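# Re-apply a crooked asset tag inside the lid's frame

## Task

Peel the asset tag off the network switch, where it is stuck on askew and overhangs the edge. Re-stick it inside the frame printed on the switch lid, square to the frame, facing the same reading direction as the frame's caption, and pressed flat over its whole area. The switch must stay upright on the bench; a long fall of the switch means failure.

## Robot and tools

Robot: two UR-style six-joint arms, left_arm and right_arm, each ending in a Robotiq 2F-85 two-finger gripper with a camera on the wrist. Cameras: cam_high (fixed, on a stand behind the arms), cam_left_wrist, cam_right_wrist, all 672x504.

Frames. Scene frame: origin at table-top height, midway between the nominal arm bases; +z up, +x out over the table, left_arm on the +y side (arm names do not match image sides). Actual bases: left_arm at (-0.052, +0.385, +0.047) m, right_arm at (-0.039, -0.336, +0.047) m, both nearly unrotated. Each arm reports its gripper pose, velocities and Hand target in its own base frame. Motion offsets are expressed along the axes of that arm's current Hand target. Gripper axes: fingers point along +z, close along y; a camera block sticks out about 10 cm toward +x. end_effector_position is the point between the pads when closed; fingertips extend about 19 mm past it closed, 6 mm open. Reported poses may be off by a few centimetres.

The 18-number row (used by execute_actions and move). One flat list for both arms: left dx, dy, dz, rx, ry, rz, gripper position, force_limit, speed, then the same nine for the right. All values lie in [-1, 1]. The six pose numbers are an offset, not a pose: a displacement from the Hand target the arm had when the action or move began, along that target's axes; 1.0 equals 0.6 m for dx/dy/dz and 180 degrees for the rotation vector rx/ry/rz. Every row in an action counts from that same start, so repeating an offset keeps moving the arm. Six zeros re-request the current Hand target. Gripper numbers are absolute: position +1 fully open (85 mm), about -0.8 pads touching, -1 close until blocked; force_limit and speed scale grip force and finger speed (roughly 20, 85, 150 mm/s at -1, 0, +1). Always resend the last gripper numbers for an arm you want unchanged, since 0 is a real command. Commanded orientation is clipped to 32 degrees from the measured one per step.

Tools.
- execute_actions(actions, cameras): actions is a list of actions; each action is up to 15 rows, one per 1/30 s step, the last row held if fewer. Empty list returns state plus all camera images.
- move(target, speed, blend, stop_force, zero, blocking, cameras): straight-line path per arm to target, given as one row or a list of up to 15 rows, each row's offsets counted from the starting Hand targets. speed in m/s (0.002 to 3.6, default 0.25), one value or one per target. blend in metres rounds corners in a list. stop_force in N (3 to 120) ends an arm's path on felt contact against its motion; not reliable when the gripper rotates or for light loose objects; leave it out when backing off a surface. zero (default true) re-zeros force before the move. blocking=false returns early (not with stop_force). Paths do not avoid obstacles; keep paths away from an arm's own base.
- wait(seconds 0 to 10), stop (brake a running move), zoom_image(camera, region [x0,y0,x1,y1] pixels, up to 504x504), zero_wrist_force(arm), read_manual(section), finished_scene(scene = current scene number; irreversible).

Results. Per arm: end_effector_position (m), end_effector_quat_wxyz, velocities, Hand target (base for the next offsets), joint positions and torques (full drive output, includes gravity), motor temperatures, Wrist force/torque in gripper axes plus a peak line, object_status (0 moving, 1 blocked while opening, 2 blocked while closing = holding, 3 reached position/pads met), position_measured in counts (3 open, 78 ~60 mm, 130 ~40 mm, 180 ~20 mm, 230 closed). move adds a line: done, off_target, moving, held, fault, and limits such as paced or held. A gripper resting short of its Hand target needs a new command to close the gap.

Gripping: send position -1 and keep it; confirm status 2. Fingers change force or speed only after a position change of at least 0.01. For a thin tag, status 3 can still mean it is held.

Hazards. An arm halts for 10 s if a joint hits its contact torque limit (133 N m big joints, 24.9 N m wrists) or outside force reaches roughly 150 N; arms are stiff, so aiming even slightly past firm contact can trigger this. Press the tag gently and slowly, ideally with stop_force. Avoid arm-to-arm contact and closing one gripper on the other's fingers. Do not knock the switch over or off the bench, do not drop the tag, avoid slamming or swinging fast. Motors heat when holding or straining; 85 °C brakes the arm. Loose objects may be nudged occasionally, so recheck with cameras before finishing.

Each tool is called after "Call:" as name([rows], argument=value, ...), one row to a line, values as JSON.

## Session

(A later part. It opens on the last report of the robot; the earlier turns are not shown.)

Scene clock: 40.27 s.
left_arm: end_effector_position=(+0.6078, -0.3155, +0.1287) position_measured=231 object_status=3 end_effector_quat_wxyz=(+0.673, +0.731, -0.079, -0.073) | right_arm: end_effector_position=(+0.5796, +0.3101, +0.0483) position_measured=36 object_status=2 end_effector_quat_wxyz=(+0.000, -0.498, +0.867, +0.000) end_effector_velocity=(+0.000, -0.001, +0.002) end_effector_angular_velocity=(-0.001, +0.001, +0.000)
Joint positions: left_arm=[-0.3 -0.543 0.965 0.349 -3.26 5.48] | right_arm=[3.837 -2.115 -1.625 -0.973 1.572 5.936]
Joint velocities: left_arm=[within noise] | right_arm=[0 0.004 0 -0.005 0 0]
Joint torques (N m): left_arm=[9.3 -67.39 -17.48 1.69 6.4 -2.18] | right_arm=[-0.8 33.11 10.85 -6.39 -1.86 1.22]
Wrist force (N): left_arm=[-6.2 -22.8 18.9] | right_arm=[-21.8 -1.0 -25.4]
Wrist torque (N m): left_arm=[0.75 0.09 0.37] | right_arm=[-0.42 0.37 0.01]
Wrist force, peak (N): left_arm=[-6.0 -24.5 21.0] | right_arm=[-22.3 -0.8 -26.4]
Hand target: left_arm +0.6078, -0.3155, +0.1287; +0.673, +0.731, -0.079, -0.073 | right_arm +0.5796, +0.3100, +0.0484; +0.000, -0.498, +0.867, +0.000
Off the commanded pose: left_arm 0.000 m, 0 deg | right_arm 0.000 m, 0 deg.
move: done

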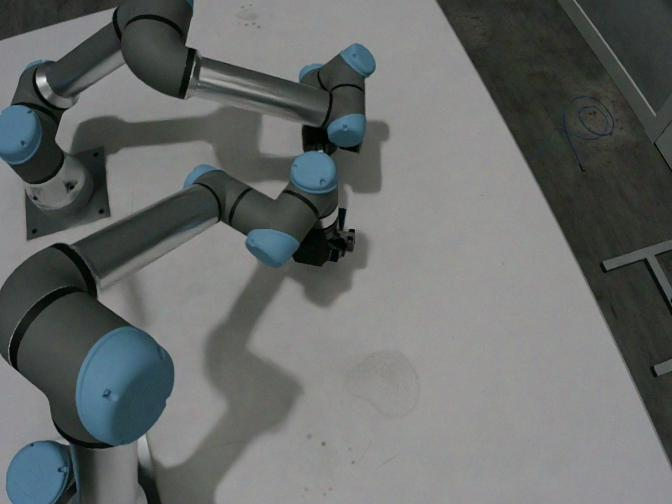

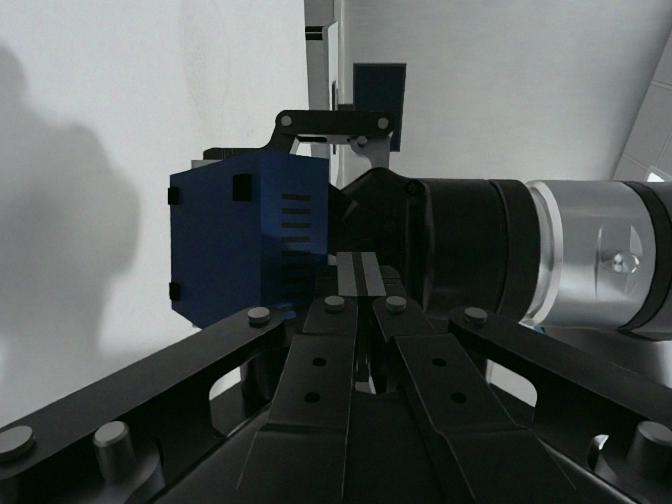

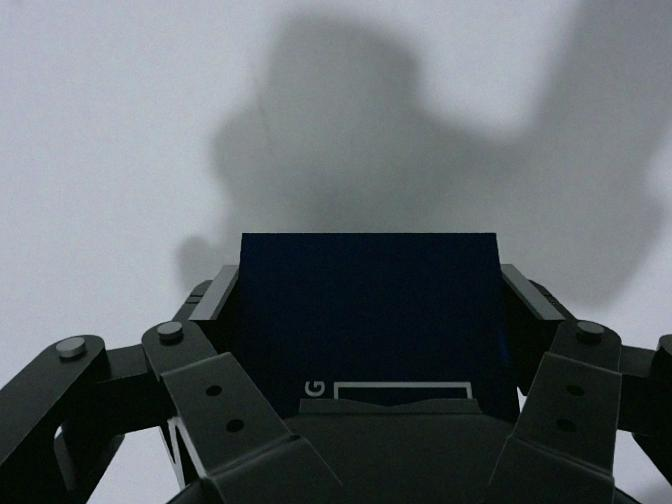

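Call:
move([
  [0,0,0,0,0,0,-1,0,-0.7,0,0,0,0,0,0,-0.98,1,-1],
  [0,0,0,0,0,0,-1,0,-0.7,0,0,0.02,0,0,0,-0.98,1,-1],
  [0,0,0,0,0,0,-1,0,-0.7,-0.02,0,0.06,0,0,0,-0.98,1,-1],
], speed=0.02, cameras=["all"])

Call:
zoom_image(camera="cam_left_wrist", region=[160, 60, 460, 360])

Scene clock: 44.43 s.
left_arm: end_effector_position=(+0.6078, -0.3155, +0.1287) position_measured=231 object_status=3 end_effector_quat_wxyz=(+0.673, +0.731, -0.079, -0.073) | right_arm: end_effector_position=(+0.5856, +0.3204, +0.0123) position_measured=38 object_status=2 end_effector_quat_wxyz=(+0.000, -0.498, +0.867, +0.000)
Joint positions: left_arm=[-0.3 -0.543 0.965 0.349 -3.26 5.48] | right_arm=[3.843 -2.185 -1.617 -0.911 1.572 5.942]
Joint torques (N m): left_arm=[-6.17 -45.62 -33.17 0.51 0.38 -1.04] | right_arm=[6.55 53.22 26.11 2.06 0.91 1.59]
Wrist force (N): left_arm=[-0.5 2.4 -1.4] | right_arm=[0.5 -1.2 2.2]
Wrist torque (N m): left_arm=[0.31 0.11 0.28] | right_arm=[-0.20 0.13 -0.16]
Wrist force, peak (N): left_arm=[-3.7 -27.4 21.3] | right_arm=[-23.7 2.3 -29.6]
Hand target: left_arm +0.6078, -0.3155, +0.1287; +0.673, +0.731, -0.079, -0.073 | right_arm +0.5856, +0.3204, +0.0124; +0.000, -0.498, +0.867, +0.000
Off the commanded pose: left_arm 0.000 m, 0 deg | right_arm 0.000 m, 0 deg.
move: done

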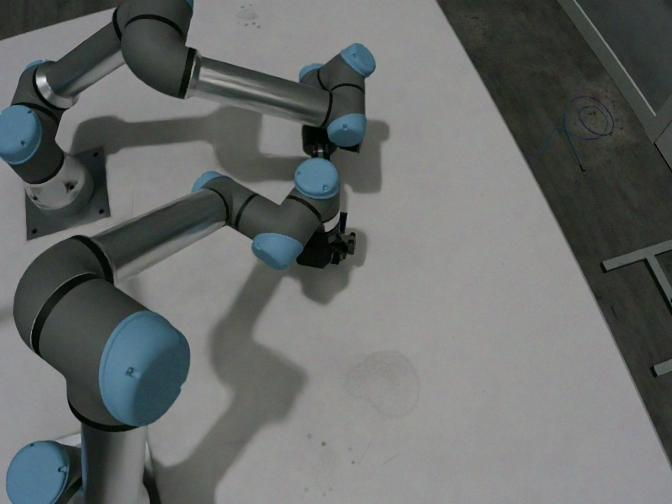

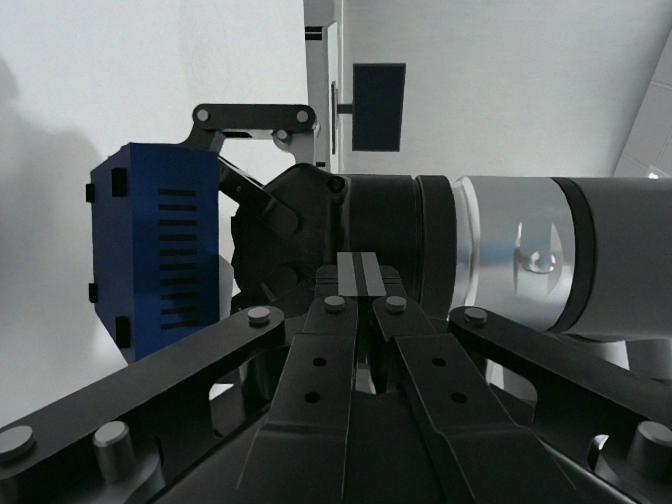

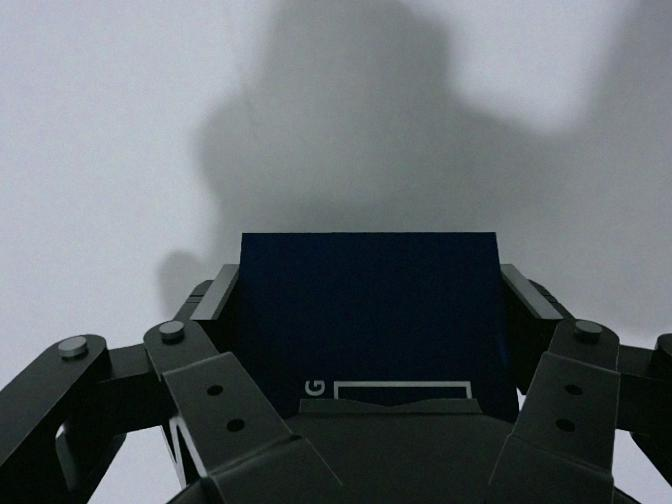

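Scaled by 1.680 from the camera's 672x504 image, which has a finer 960x720 frame.

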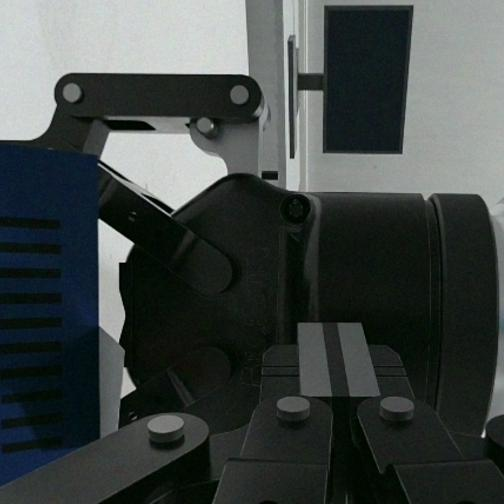

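Call:
move(target=[0,0,0,0,0,0,-1,0,-0.7,0.2,0,-0.03,0,0,0,-0.98,1,-1], speed=0.15, cameras=["all"])

Call:
zoom_image(camera="cam_left_wrist", region=[160, 60, 460, 360])

Call:
zoom_image(camera="cam_high", region=[280, 110, 400, 230])

Scene clock: 46.13 s.
left_arm: end_effector_position=(+0.6078, -0.3155, +0.1287) position_measured=231 object_status=3 end_effector_quat_wxyz=(+0.673, +0.731, -0.079, -0.073) | right_arm: end_effector_position=(+0.5252, +0.2167, +0.0304) position_measured=38 object_status=2 end_effector_quat_wxyz=(+0.000, -0.498, +0.867, +0.000)
Joint positions: left_arm=[-0.3 -0.543 0.965 0.349 -3.26 5.48] | right_arm=[3.769 -1.97 -1.919 -0.824 1.572 5.868]
Joint torques (N m): left_arm=[-6.33 -46.11 -33.24 0.51 0.5 -0.24] | right_arm=[10.49 40.7 25.58 2 -1.06 2.12]
Wrist force (N): left_arm=[-0.6 2.2 -1.4] | right_arm=[0.4 -1.3 2.6]
Wrist torque (N m): left_arm=[0.29 0.13 0.28] | right_arm=[-0.23 0.14 -0.11]
Wrist force, peak (N): left_arm=[-0.5 2.6 -1.5] | right_arm=[3.5 -0.7 2.7]
Hand target: left_arm +0.6078, -0.3155, +0.1287; +0.673, +0.731, -0.079, -0.073 | right_arm +0.5251, +0.2167, +0.0304; +0.000, -0.498, +0.867, +0.000
Off the commanded pose: left_arm 0.000 m, 0 deg | right_arm 0.000 m, 0 deg.
move: done

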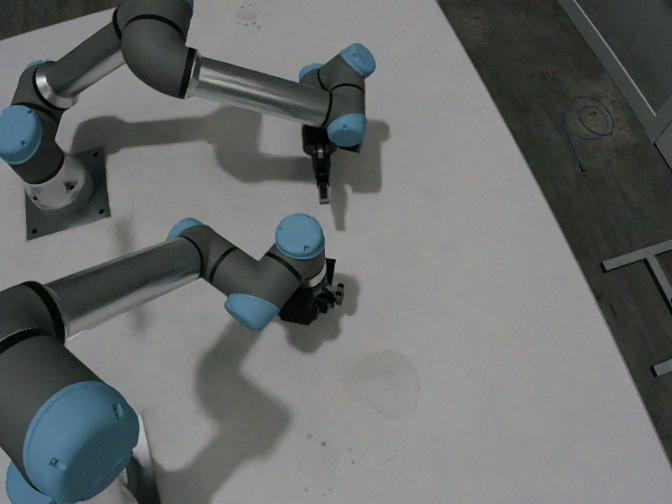

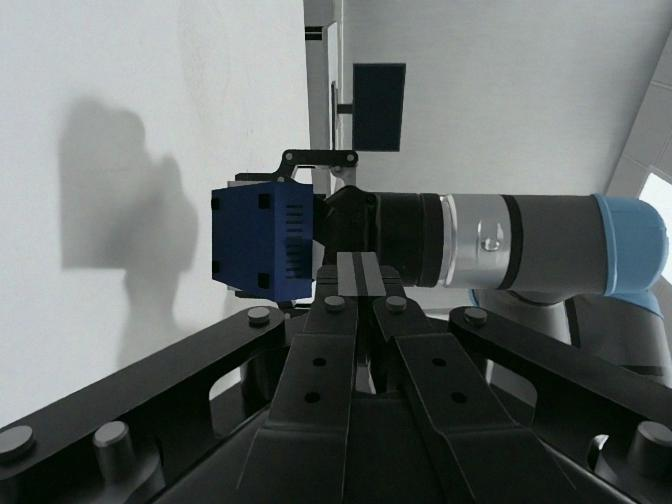

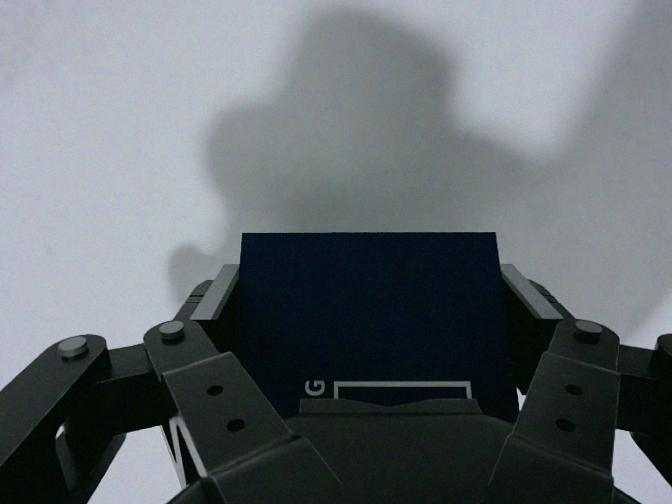

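Scaled by 1.680 from the camera's 672x504 image, which has a finer 960x720 frame.

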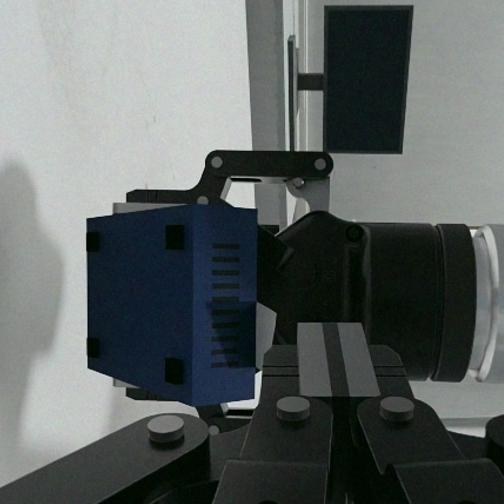

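Scaled by 4.200 from the camera's 672x504 image, which has a finer 960x720 frame.

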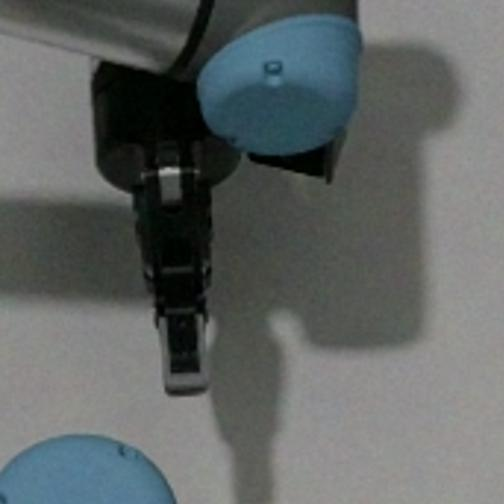

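Call:
move(target=[0,0,0,0,0,0,-1,0,-0.7,0,0,0,0,0.156,0,-0.98,1,-1], cameras=["cam_left_wrist"])

Call:
zoom_image(camera="cam_left_wrist", region=[160, 100, 400, 340])

Scene clock: 48.07 s.
left_arm: end_effector_position=(+0.6078, -0.3155, +0.1287) position_measured=231 object_status=3 end_effector_quat_wxyz=(+0.673, +0.731, -0.079, -0.073) | right_arm: end_effector_position=(+0.5251, +0.2168, +0.0304) position_measured=38 object_status=2 end_effector_quat_wxyz=(-0.211, -0.483, +0.841, -0.120)
Joint positions: left_arm=[-0.3 -0.543 0.965 0.349 -3.26 5.48] | right_arm=[3.843 -2.162 -1.555 -1.462 1.414 5.979]
Joint torques (N m): left_arm=[-6.87 -45.74 -33.73 0.5 0.46 0.45] | right_arm=[-11.07 43.67 14.93 0.31 0.48 -1.75]
Wrist force (N): left_arm=[-0.4 2.2 -1.3] | right_arm=[-2.4 -1.3 2.2]
Wrist torque (N m): left_arm=[0.29 0.11 0.28] | right_arm=[-0.22 0.30 -0.02]
Wrist force, peak (N): left_arm=[-0.7 2.5 -1.5] | right_arm=[-3.9 -1.2 2.9]
Hand target: left_arm +0.6078, -0.3155, +0.1287; +0.673, +0.731, -0.079, -0.073 | right_arm +0.5251, +0.2167, +0.0304; -0.211, -0.483, +0.841, -0.120
Off the commanded pose: left_arm 0.000 m, 0 deg | right_arm 0.000 m, 0 deg.
move: done
Images, in order (width x height): cam_left_wrist 672x504.

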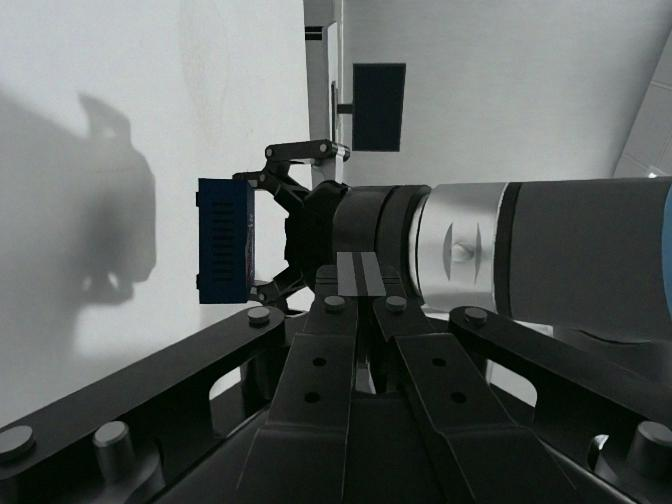

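Scaled by 2.100 from the camera's 672x504 image, which has a finer 960x720 frame.

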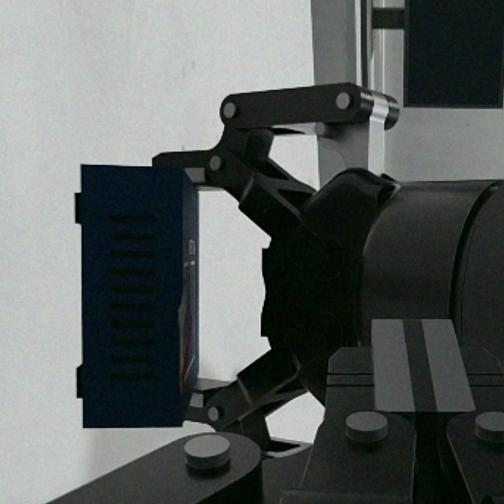

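Call:
move(target=[0,0,0,0,0,0,-1,0,-0.7,-0.0547,0,0.103,0,0,0,-0.98,1,-1], speed=0.03, stop_force=5, cameras=["cam_left_wrist","cam_right_wrist"])

Scene clock: 51.30 s.
left_arm: end_effector_position=(+0.6078, -0.3155, +0.1287) position_measured=231 object_status=3 end_effector_quat_wxyz=(+0.673, +0.731, -0.079, -0.073) | right_arm: end_effector_position=(+0.5250, +0.2166, -0.0227) position_measured=38 object_status=2 end_effector_quat_wxyz=(-0.211, -0.483, +0.841, -0.120)
Joint positions: left_arm=[-0.3 -0.543 0.965 0.349 -3.26 5.48] | right_arm=[3.843 -2.236 -1.591 -1.352 1.414 5.979]
Joint torques (N m): left_arm=[-6.42 -45.45 -33.57 0.58 0.47 1.76] | right_arm=[-1.89 43.72 32.36 3.33 -0.86 0.83]
Wrist force (N): left_arm=[-0.2 2.5 -1.2] | right_arm=[-1.9 -0.7 0.7]
Wrist torque (N m): left_arm=[0.32 0.07 0.28] | right_arm=[-0.15 0.36 0.00]
Wrist force, peak (N): left_arm=[-0.7 2.6 -1.6] | right_arm=[20.4 3.9 -29.0]
Hand target: left_arm +0.6078, -0.3155, +0.1287; +0.673, +0.731, -0.079, -0.073 | right_arm +0.5250, +0.2166, -0.0227; -0.211, -0.483, +0.841, -0.120 (not the last commanded pose)
Off the commanded pose: left_arm 0.000 m, 0 deg | right_arm 0.017 m, 0 deg.
move: contact (right_arm)
Images, in order (width x height): cam_left_wrist 672x504, cam_right_wrist 672x504.

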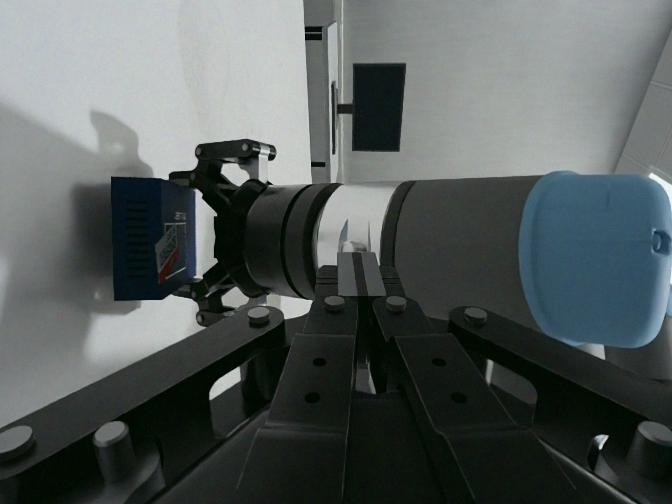

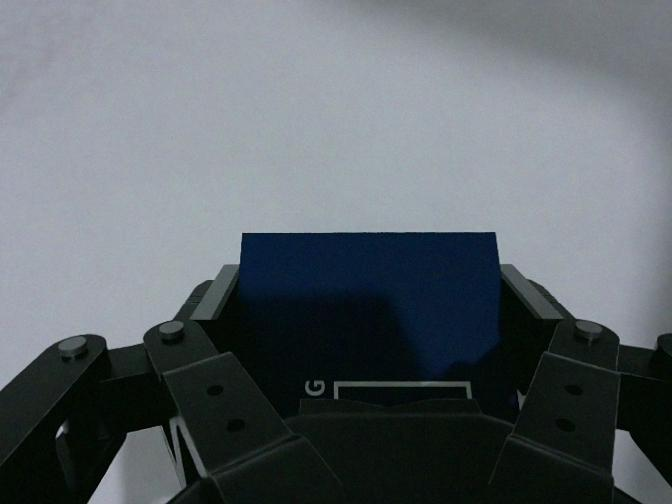

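Call:
zoom_image(camera="cam_left_wrist", region=[100, 150, 260, 310])

Scaled by 3.150 from the camera's 672x504 image, which has a finer 960x720 frame.

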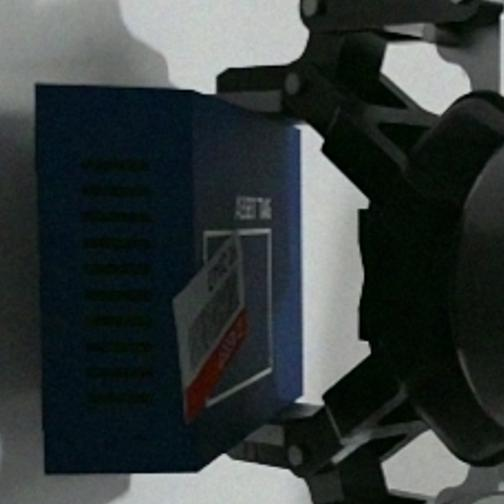

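Call:
move([
  [0,0,0,0,0,0,-1,0,-0.7,0,0,0,0,0,0,1,0,-0.8],
])

Call:
wait(seconds=0.6)

Call:
move([
  [0,0,-0.1,0,0,0,-0.4,0,0,0,0,-0.15,0,0,0,1,0,-0.8],
  [0,0.02,-0.2,0,0,0,-0.4,0,0,0.0,0,-0.3,0,-0.156,0,1,0,-0.8],
], cameras=["all"])

Call:
zoom_image(camera="cam_right_wrist", region=[240, 150, 500, 410])

Scene clock: 52.53 s.
left_arm: end_effector_position=(+0.6078, -0.3155, +0.1287) position_measured=231 object_status=3 end_effector_quat_wxyz=(+0.673, +0.731, -0.079, -0.073) | right_arm: end_effector_position=(+0.5250, +0.2166, -0.0227) position_measured=3 object_status=0 end_effector_quat_wxyz=(-0.211, -0.483, +0.841, -0.120)
Joint positions: left_arm=[-0.3 -0.543 0.965 0.349 -3.26 5.48] | right_arm=[3.843 -2.236 -1.591 -1.352 1.414 5.979]
Joint torques (N m): left_arm=[-6.62 -46.08 -33.62 0.67 0.49 2.26] | right_arm=[-1.31 41.72 28.02 2.24 -0.89 0.86]
Wrist force (N): left_arm=[-0.6 2.2 -1.2] | right_arm=[-1.1 -0.8 -0.8]
Wrist torque (N m): left_arm=[0.30 0.14 0.29] | right_arm=[-0.15 0.17 -0.01]
Wrist force, peak (N): left_arm=[-0.7 2.6 -1.4] | right_arm=[-2.3 -1.0 1.8]
Hand target: left_arm +0.6078, -0.3155, +0.1287; +0.673, +0.731, -0.079, -0.073 | right_arm +0.5250, +0.2166, -0.0227; -0.211, -0.483, +0.841, -0.120
Off the commanded pose: left_arm 0.000 m, 0 deg | right_arm 0.000 m, 0 deg.
move: done

Scene clock: 53.13 s.
left_arm: end_effector_position=(+0.6078, -0.3155, +0.1287) position_measured=231 object_status=3 end_effector_quat_wxyz=(+0.673, +0.731, -0.079, -0.073) | right_arm: end_effector_position=(+0.5250, +0.2166, -0.0227) position_measured=3 object_status=3 end_effector_quat_wxyz=(-0.211, -0.483, +0.841, -0.120)
Joint positions: left_arm=[-0.3 -0.543 0.965 0.349 -3.26 5.48] | right_arm=[3.843 -2.236 -1.591 -1.352 1.414 5.979]
Joint torques (N m): left_arm=[-6.41 -45.74 -33.19 0.57 0.43 2.44] | right_arm=[-1.73 40.78 24.45 1.38 -0.88 0.86]
Wrist force (N): left_arm=[-0.5 2.4 -1.5] | right_arm=[-1.0 -0.9 -1.0]
Wrist torque (N m): left_arm=[0.31 0.12 0.28] | right_arm=[-0.15 0.17 -0.01]
Wrist force, peak (N): left_arm=[-0.6 2.5 -1.5] | right_arm=[-1.3 -0.8 -1.2]
Hand target: left_arm +0.6078, -0.3155, +0.1287; +0.673, +0.731, -0.079, -0.073 | right_arm +0.5250, +0.2166, -0.0227; -0.211, -0.483, +0.841, -0.120
Tool commands: left_gripper/position=-1.0 left_gripper/force_limit=+0.0 left_gripper/speed=-0.7 right_gripper/position=+1.0 right_gripper/force_limit=+0.0 right_gripper/speed=-0.8
Off the commanded pose: left_arm 0.000 m, 0 deg | right_arm 0.000 m, 0 deg.
wait: 0.60 s; at rest by 0.17 s

Scene clock: 53.80 s.
left_arm: end_effector_position=(+0.6086, -0.3119, +0.1290) position_measured=179 object_status=3 end_effector_quat_wxyz=(+0.674, +0.731, -0.078, -0.072) | right_arm: end_effector_position=(+0.5348, +0.2334, +0.0135) position_measured=3 object_status=3 end_effector_quat_wxyz=(-0.211, -0.483, +0.841, -0.120)
Joint positions: left_arm=[-0.294 -0.538 0.959 0.369 -3.256 5.498] | right_arm=[3.853 -2.217 -1.509 -1.453 1.418 5.988]
Joint torques (N m): left_arm=[-6.05 -62.14 -6.13 0.17 0.52 -2.03] | right_arm=[-10.27 47.57 16.65 0.42 -1.14 -1.73]
Wrist force (N): left_arm=[-0.3 2.1 -1.3] | right_arm=[-1.4 -0.8 -0.8]
Wrist torque (N m): left_arm=[0.28 0.09 0.29] | right_arm=[-0.13 0.22 -0.11]
Wrist force, peak (N): left_arm=[-0.5 1.1 -7.9] | right_arm=[-1.0 -1.0 -3.6]
Hand target: left_arm +0.6086, -0.3119, +0.1290; +0.674, +0.731, -0.078, -0.072 (not the last commanded pose) | right_arm +0.5348, +0.2333, +0.0136; -0.211, -0.483, +0.841, -0.120 (not the last commanded pose)
Off the commanded pose: left_arm 0.117 m, 0 deg | right_arm 0.139 m, 28 deg.
move: held (left_arm; a check stopped the path), off_target (right_arm; braked when a check withheld steps of left_arm); path passed 0 of 2 targets; limits=held
pose unreachable (left arm): on one or more control steps of this call, first in action 0 (counted from 0), this arm could not follow its commanded pose, so it was not sent that pose on those steps. It may still have moved: this result reports where it is.
cause: moving toward the commanded pose would bring two parts of the arm too close to each other (its gripper and another part of the arm, with joints 4 (wrist 1) to 6 (wrist 3) between them, 5 mm apart when it was first held).

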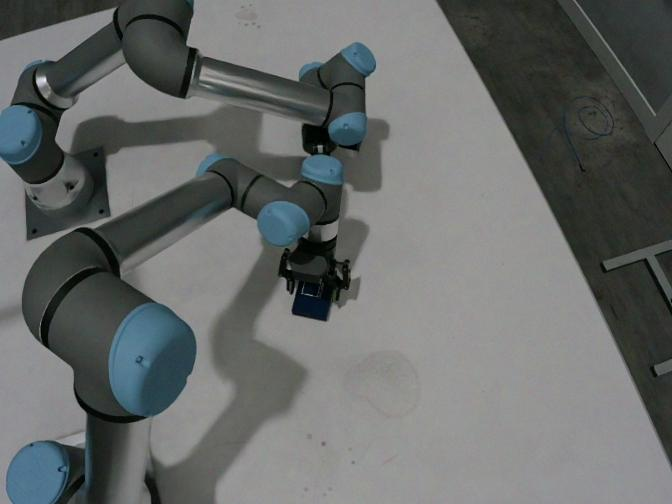

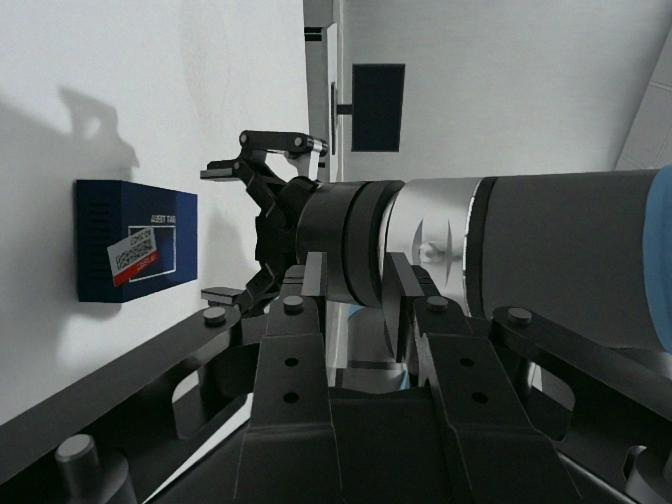

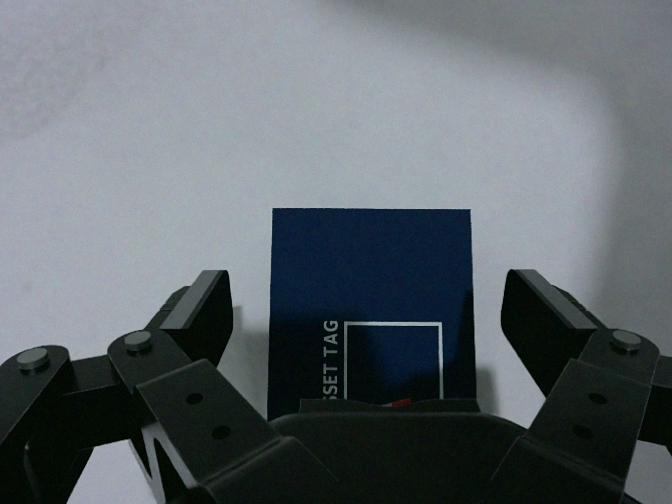

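Scaled by 1.938 from the camera's 672x504 image, which has a finer 960x720 frame.

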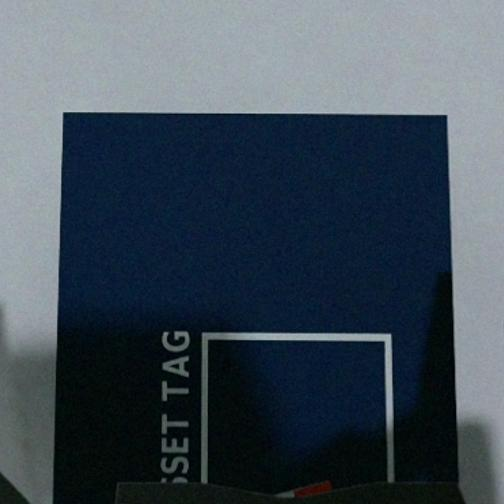

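Call:
move(target=[0,-0.01,-0.02,-0.0267,0,0,-0.4,0,0,0,0,-0.15,0,0,0,1,0,-0.8], cameras=["cam_left_wrist"])

Call:
zoom_image(camera="cam_left_wrist", region=[60, 150, 220, 310])

Scene clock: 58.07 s.
left_arm: end_effector_position=(+0.6113, -0.2996, +0.1241) position_measured=179 object_status=3 end_effector_quat_wxyz=(+0.695, +0.710, -0.081, -0.079) | right_arm: end_effector_position=(+0.5562, +0.2699, +0.0930) position_measured=3 object_status=3 end_effector_quat_wxyz=(-0.211, -0.483, +0.841, -0.120)
Joint positions: left_arm=[-0.273 -0.603 1.087 -0.072 -3.194 5.125] | right_arm=[3.872 -2.211 -1.292 -1.68 1.427 6.005]
Joint torques (N m): left_arm=[-6.37 -47.04 -31.39 -0.34 2.53 -2.02] | right_arm=[-11.39 54.14 33.81 0.12 -1.16 -1.89]
Wrist force (N): left_arm=[-0.5 2.6 -1.3] | right_arm=[-1.4 -1.2 -0.9]
Wrist torque (N m): left_arm=[0.35 0.10 0.15] | right_arm=[-0.20 0.23 -0.10]
Wrist force, peak (N): left_arm=[-0.7 2.7 -1.3] | right_arm=[-1.0 -1.1 -3.6]
Hand target: left_arm +0.6112, -0.2998, +0.1240; +0.704, +0.702, -0.075, -0.076 | right_arm +0.5562, +0.2699, +0.0930; -0.211, -0.483, +0.841, -0.120
Off the commanded pose: left_arm 0.000 m, 2 deg | right_arm 0.000 m, 0 deg.
move: done
Images, in order (width x height): cam_left_wrist 672x504.

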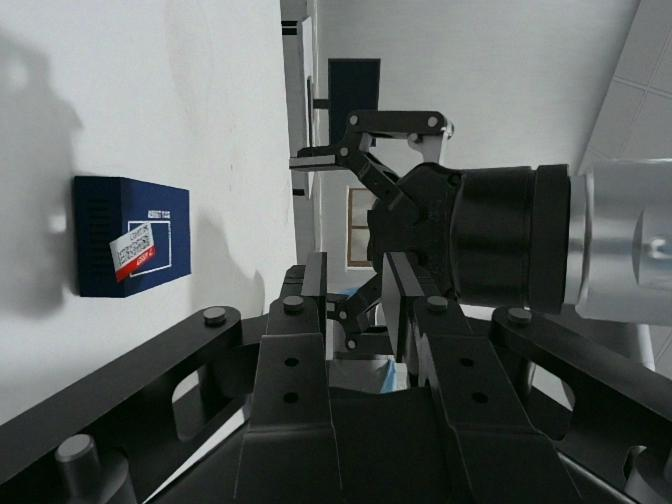

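Scaled by 3.150 from the camera's 672x504 image, which has a finer 960x720 frame.

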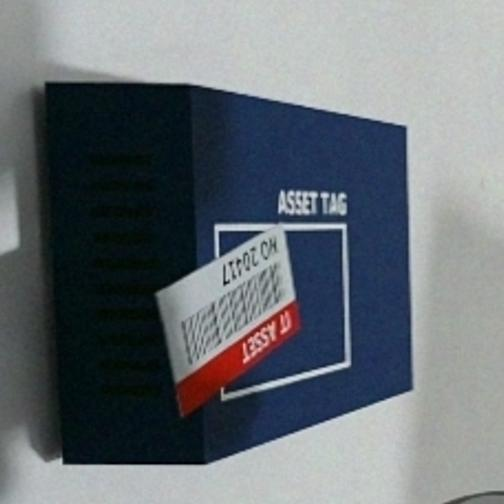

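Call:
move([
  [-0.1,0.1,-0.1,0,0.1,0,-0.4,0,0,0,0,-0.1,0,0,0,1,0,-0.8],
  [-0.243,0.2,-0.143,0,0.303,0,-0.4,0,0,0,0,-0.15,0,-0.156,0,1,0,-0.8],
], cameras=["all"], blend=0.02)

Call:
zoom_image(camera="cam_right_wrist", region=[180, 150, 500, 410])

Scene clock: 61.20 s.
left_arm: end_effector_position=(+0.4870, -0.1847, +0.2437) position_measured=179 object_status=3 end_effector_quat_wxyz=(+0.660, +0.659, +0.256, +0.255) | right_arm: end_effector_position=(+0.5777, +0.3063, +0.1724) position_measured=3 object_status=3 end_effector_quat_wxyz=(+0.000, -0.498, +0.867, +0.000)
Joint positions: left_arm=[-0.421 -1.625 2.296 -0.672 -4.302 4.71] | right_arm=[3.834 -1.978 -1.483 -1.252 1.572 5.933]
Joint torques (N m): left_arm=[-4 -22.65 -30.57 -2.6 -1.36 2.45] | right_arm=[10.59 37.69 34.44 4.4 -0.95 1.95]
Wrist force (N): left_arm=[-0.5 2.7 -1.1] | right_arm=[0.0 -0.6 -1.3]
Wrist torque (N m): left_arm=[0.37 0.11 0.18] | right_arm=[-0.09 0.10 -0.03]
Wrist force, peak (N): left_arm=[-1.4 3.0 -2.1] | right_arm=[-1.7 -1.1 -1.7]
Hand target: left_arm +0.4870, -0.1847, +0.2438; +0.660, +0.659, +0.256, +0.255 | right_arm +0.5777, +0.3064, +0.1724; +0.000, -0.498, +0.867, +0.000
Off the commanded pose: left_arm 0.000 m, 0 deg | right_arm 0.000 m, 0 deg.
move: done

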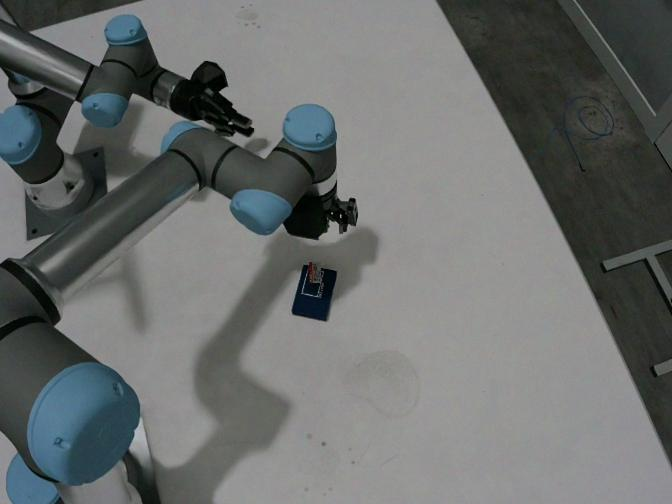

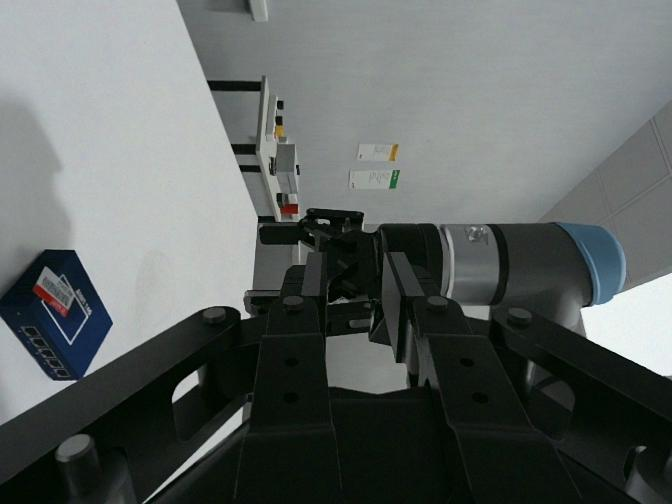

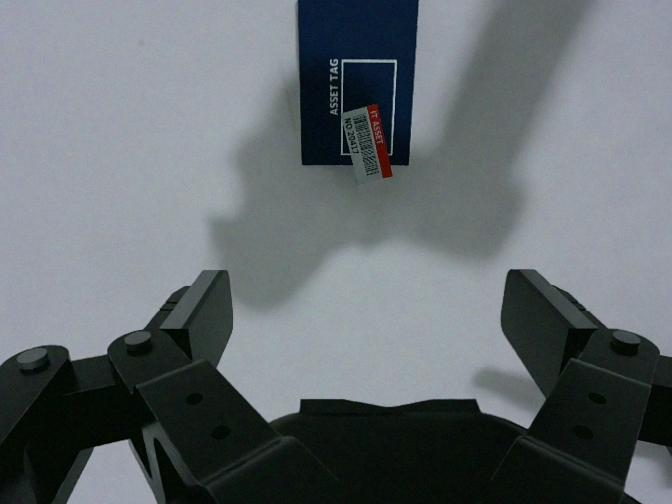

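Scaled by 1.575 from the camera's 672x504 image, which has a finer 960x720 frame.

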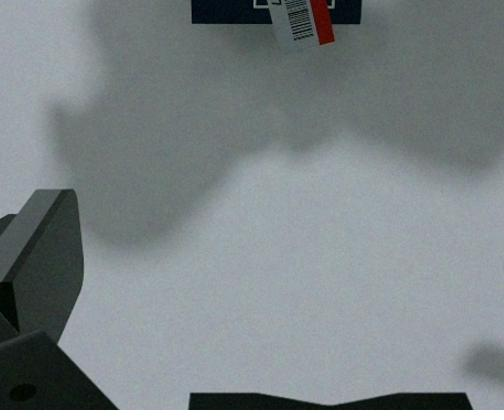

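Call:
move([
  [0,0,0,0,0,0,-0.4,0,0,0.17,0.0065,0.15,0,-0.194,0,1,0,-0.8],
  [0,0,0,0,0,0,-0.4,0,0,0.17,0.0065,0.318,0,-0.194,0,1,0,-0.8],
], speed=[0.25,0.1], stop_force=10, cameras=["cam_right_wrist","cam_high"])

Scene clock: 65.00 s.
left_arm: end_effector_position=(+0.4870, -0.1847, +0.2438) position_measured=179 object_status=3 end_effector_quat_wxyz=(+0.660, +0.659, +0.256, +0.255) | right_arm: end_effector_position=(+0.5227, +0.2204, -0.0184) position_measured=3 object_status=3 end_effector_quat_wxyz=(+0.260, -0.475, +0.827, +0.150)
Joint positions: left_arm=[-0.422 -1.625 2.296 -0.672 -4.302 4.71] | right_arm=[3.642 -2.16 -2.25 0.236 1.872 5.824]
Joint torques (N m): left_arm=[3.22 -16.01 -34.74 -1.91 1.3 -0.39] | right_arm=[8.86 27.79 18.74 5.17 1.27 1.05]
Wrist force (N): left_arm=[-0.4 2.7 -1.0] | right_arm=[1.6 -1.0 -2.7]
Wrist torque (N m): left_arm=[0.35 0.09 0.18] | right_arm=[-0.24 0.04 -0.22]
Wrist force, peak (N): left_arm=[-0.5 3.0 -1.0] | right_arm=[3.9 -0.6 -3.1]
Hand target: left_arm +0.4870, -0.1847, +0.2438; +0.660, +0.659, +0.256, +0.255 | right_arm +0.5227, +0.2204, -0.0184; +0.260, -0.475, +0.827, +0.150
Off the commanded pose: left_arm 0.000 m, 0 deg | right_arm 0.000 m, 0 deg.
move: done
Images, in order (width x height): cam_high 672x504, cam_right_wrist 672x504.

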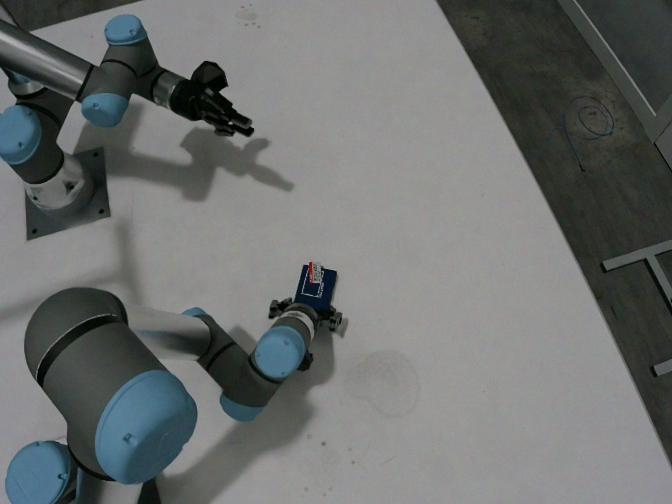

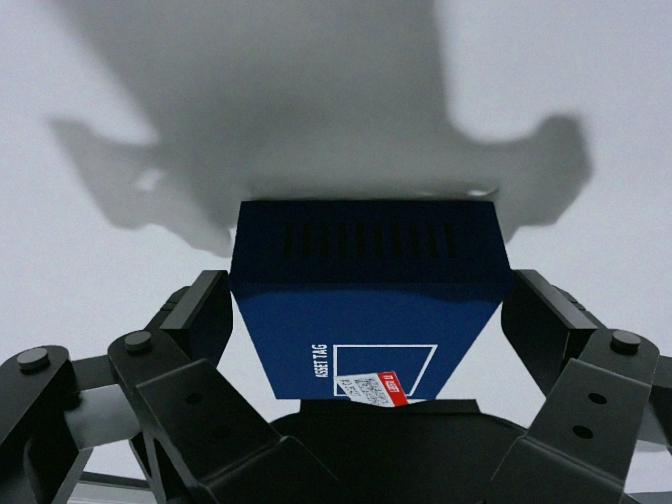

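Call:
move(target=[0,0,0,0,0,0,-0.4,0,0,0,0,0,0,0,0,-1,0.5,-1])

Call:
wait(seconds=0.5)

Call:
move([
  [0,0,0,0,0,0,-0.4,0,0,-0.077,0,-0.109,0,0,0,-1,0.5,-1],
  [0,0,0,0,0,0,-0.4,0,0,-0.303,-0.0595,-0.069,-0.217,0,-0.309,-1,0.5,-1],
], blend=0.02, speed=0.2, cameras=["all"])

Scene clock: 66.77 s.
left_arm: end_effector_position=(+0.4870, -0.1847, +0.2438) position_measured=179 object_status=3 end_effector_quat_wxyz=(+0.660, +0.659, +0.256, +0.255) | right_arm: end_effector_position=(+0.5227, +0.2204, -0.0183) position_measured=39 object_status=0 end_effector_quat_wxyz=(+0.260, -0.475, +0.827, +0.150)
Joint positions: left_arm=[-0.422 -1.625 2.296 -0.672 -4.302 4.71] | right_arm=[3.642 -2.16 -2.25 0.236 1.872 5.824]
Joint torques (N m): left_arm=[5.63 -12.11 -34.74 -2.21 1.18 -1.68] | right_arm=[3.48 27.42 10.82 0.72 0.98 -1.07]
Wrist force (N): left_arm=[-0.7 2.6 -1.0] | right_arm=[-0.1 1.9 -33.3]
Wrist torque (N m): left_arm=[0.33 0.14 0.18] | right_arm=[-0.38 0.21 -0.20]
Wrist force, peak (N): left_arm=[-0.4 2.9 -1.4] | right_arm=[-0.1 1.9 -33.3]
Hand target: left_arm +0.4870, -0.1847, +0.2438; +0.660, +0.659, +0.256, +0.255 | right_arm +0.5227, +0.2204, -0.0184; +0.260, -0.475, +0.827, +0.150
Off the commanded pose: left_arm 0.000 m, 0 deg | right_arm 0.000 m, 0 deg.
move: done

Scene clock: 67.27 s.
left_arm: end_effector_position=(+0.4870, -0.1847, +0.2438) position_measured=179 object_status=3 end_effector_quat_wxyz=(+0.660, +0.659, +0.256, +0.255) | right_arm: end_effector_position=(+0.5227, +0.2204, -0.0184) position_measured=39 object_status=2 end_effector_quat_wxyz=(+0.260, -0.475, +0.827, +0.150)
Joint positions: left_arm=[-0.422 -1.625 2.296 -0.672 -4.302 4.71] | right_arm=[3.642 -2.16 -2.25 0.236 1.872 5.824]
Joint torques (N m): left_arm=[5.77 -11.67 -34.18 -2.37 1.23 -1.87] | right_arm=[1.85 27.49 8.19 -0.76 0.87 -1.15]
Wrist force (N): left_arm=[-0.3 2.5 -1.4] | right_arm=[0.4 1.8 -32.6]
Wrist torque (N m): left_arm=[0.33 0.06 0.18] | right_arm=[-0.34 0.16 -0.21]
Wrist force, peak (N): left_arm=[-0.4 2.7 -1.5] | right_arm=[-0.8 2.0 -33.6]
Hand target: left_arm +0.4870, -0.1847, +0.2438; +0.660, +0.659, +0.256, +0.255 | right_arm +0.5227, +0.2204, -0.0184; +0.260, -0.475, +0.827, +0.150
Tool commands: left_gripper/position=-0.4 left_gripper/force_limit=+0.0 left_gripper/speed=+0.0 right_gripper/position=-1.0 right_gripper/force_limit=+0.5 right_gripper/speed=-1.0
Off the commanded pose: left_arm 0.000 m, 0 deg | right_arm 0.000 m, 0 deg.
wait: 0.50 s; at rest by 0.17 s

Scene clock: 71.13 s.
left_arm: end_effector_position=(+0.4870, -0.1847, +0.2438) position_measured=179 object_status=3 end_effector_quat_wxyz=(+0.660, +0.659, +0.256, +0.255) | right_arm: end_effector_position=(+0.6168, +0.3107, +0.1196) position_measured=39 object_status=2 end_effector_quat_wxyz=(-0.131, +0.856, -0.421, -0.271)
Joint positions: left_arm=[-0.422 -1.625 2.296 -0.672 -4.302 4.71] | right_arm=[3.592 -2.235 -1.307 -1.317 2.167 4.461]
Joint torques (N m): left_arm=[5.38 -7.98 -34.66 -3.01 1.18 -1.85] | right_arm=[-10.41 54.04 19.87 1.64 2.94 -0.96]
Wrist force (N): left_arm=[-0.3 2.6 -1.3] | right_arm=[4.5 -0.7 0.3]
Wrist torque (N m): left_arm=[0.34 0.06 0.18] | right_arm=[-0.18 0.04 -0.26]
Wrist force, peak (N): left_arm=[-0.7 2.7 -1.6] | right_arm=[-1.1 1.4 -32.8]
Hand target: left_arm +0.4870, -0.1847, +0.2438; +0.660, +0.659, +0.256, +0.255 | right_arm +0.6169, +0.3106, +0.1196; -0.131, +0.856, -0.421, -0.271
Off the commanded pose: left_arm 0.000 m, 0 deg | right_arm 0.000 m, 0 deg.
move: done

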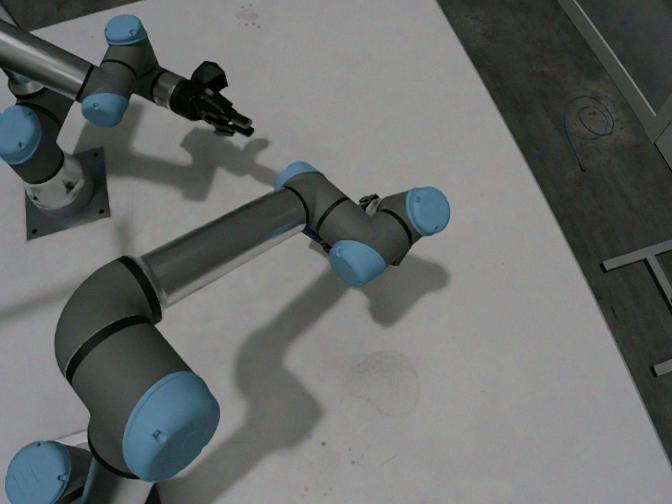

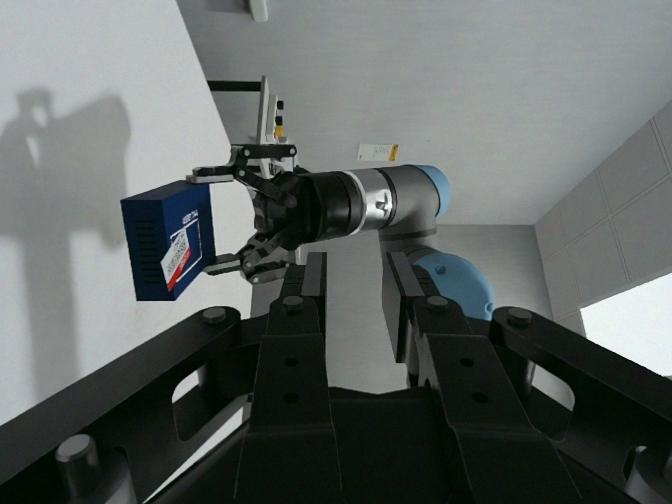

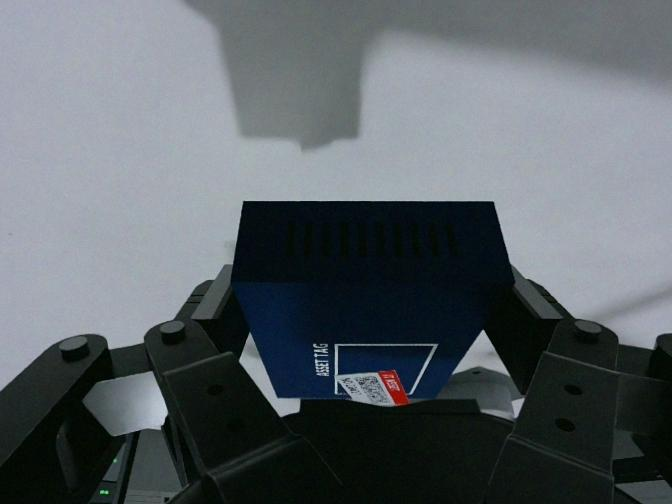

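Call:
move(target=[-0.108,-0.208,0.136,0,0.075,0,-0.4,0,0,0,0,0,0,0,0,-1,0.5,-1], cameras=["cam_left_wrist"], speed=0.15)

Call:
zoom_image(camera="cam_left_wrist", region=[220, 80, 460, 320])

Scene clock: 73.43 s.
left_arm: end_effector_position=(+0.4940, -0.2891, +0.1194) position_measured=179 object_status=3 end_effector_quat_wxyz=(+0.626, +0.624, +0.332, +0.330) | right_arm: end_effector_position=(+0.6169, +0.3106, +0.1196) position_measured=39 object_status=2 end_effector_quat_wxyz=(-0.131, +0.856, -0.421, -0.271)
Joint positions: left_arm=[-0.91 -1.296 2.414 -1.119 -5.025 4.71] | right_arm=[3.592 -2.235 -1.307 -1.317 2.167 4.461]
Joint torques (N m): left_arm=[-5.28 -13.66 0.85 -2.7 -1.01 2.61] | right_arm=[-10.94 57.83 36.11 3.99 2.88 -0.68]
Wrist force (N): left_arm=[-0.6 2.0 -1.1] | right_arm=[3.8 -0.8 -0.1]
Wrist torque (N m): left_arm=[0.26 0.11 0.19] | right_arm=[-0.19 0.08 -0.26]
Wrist force, peak (N): left_arm=[0.8 4.2 -2.3] | right_arm=[4.5 -0.6 0.4]
Hand target: left_arm +0.4939, -0.2890, +0.1193; +0.625, +0.624, +0.332, +0.330 | right_arm +0.6169, +0.3106, +0.1196; -0.131, +0.856, -0.421, -0.271
Off the commanded pose: left_arm 0.000 m, 0 deg | right_arm 0.000 m, 0 deg.
move: done
Images, in order (width x height): cam_left_wrist 672x504.

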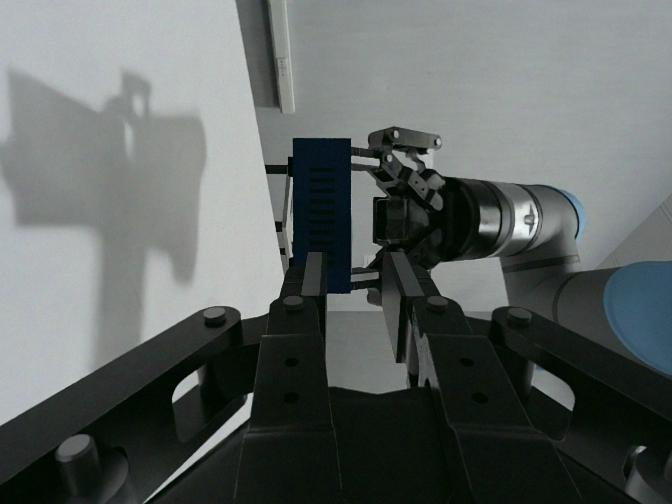

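Scaled by 2.100 from the camera's 672x504 image, which has a finer 960x720 frame.

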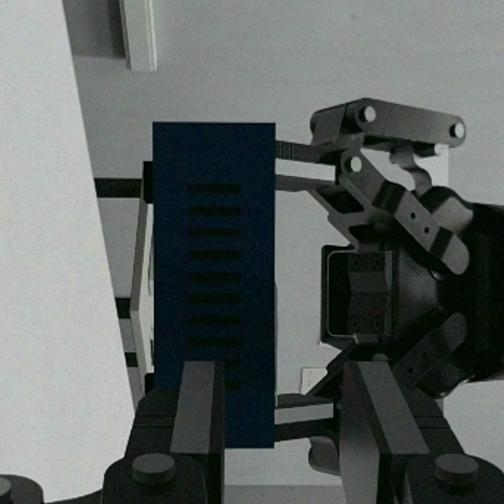

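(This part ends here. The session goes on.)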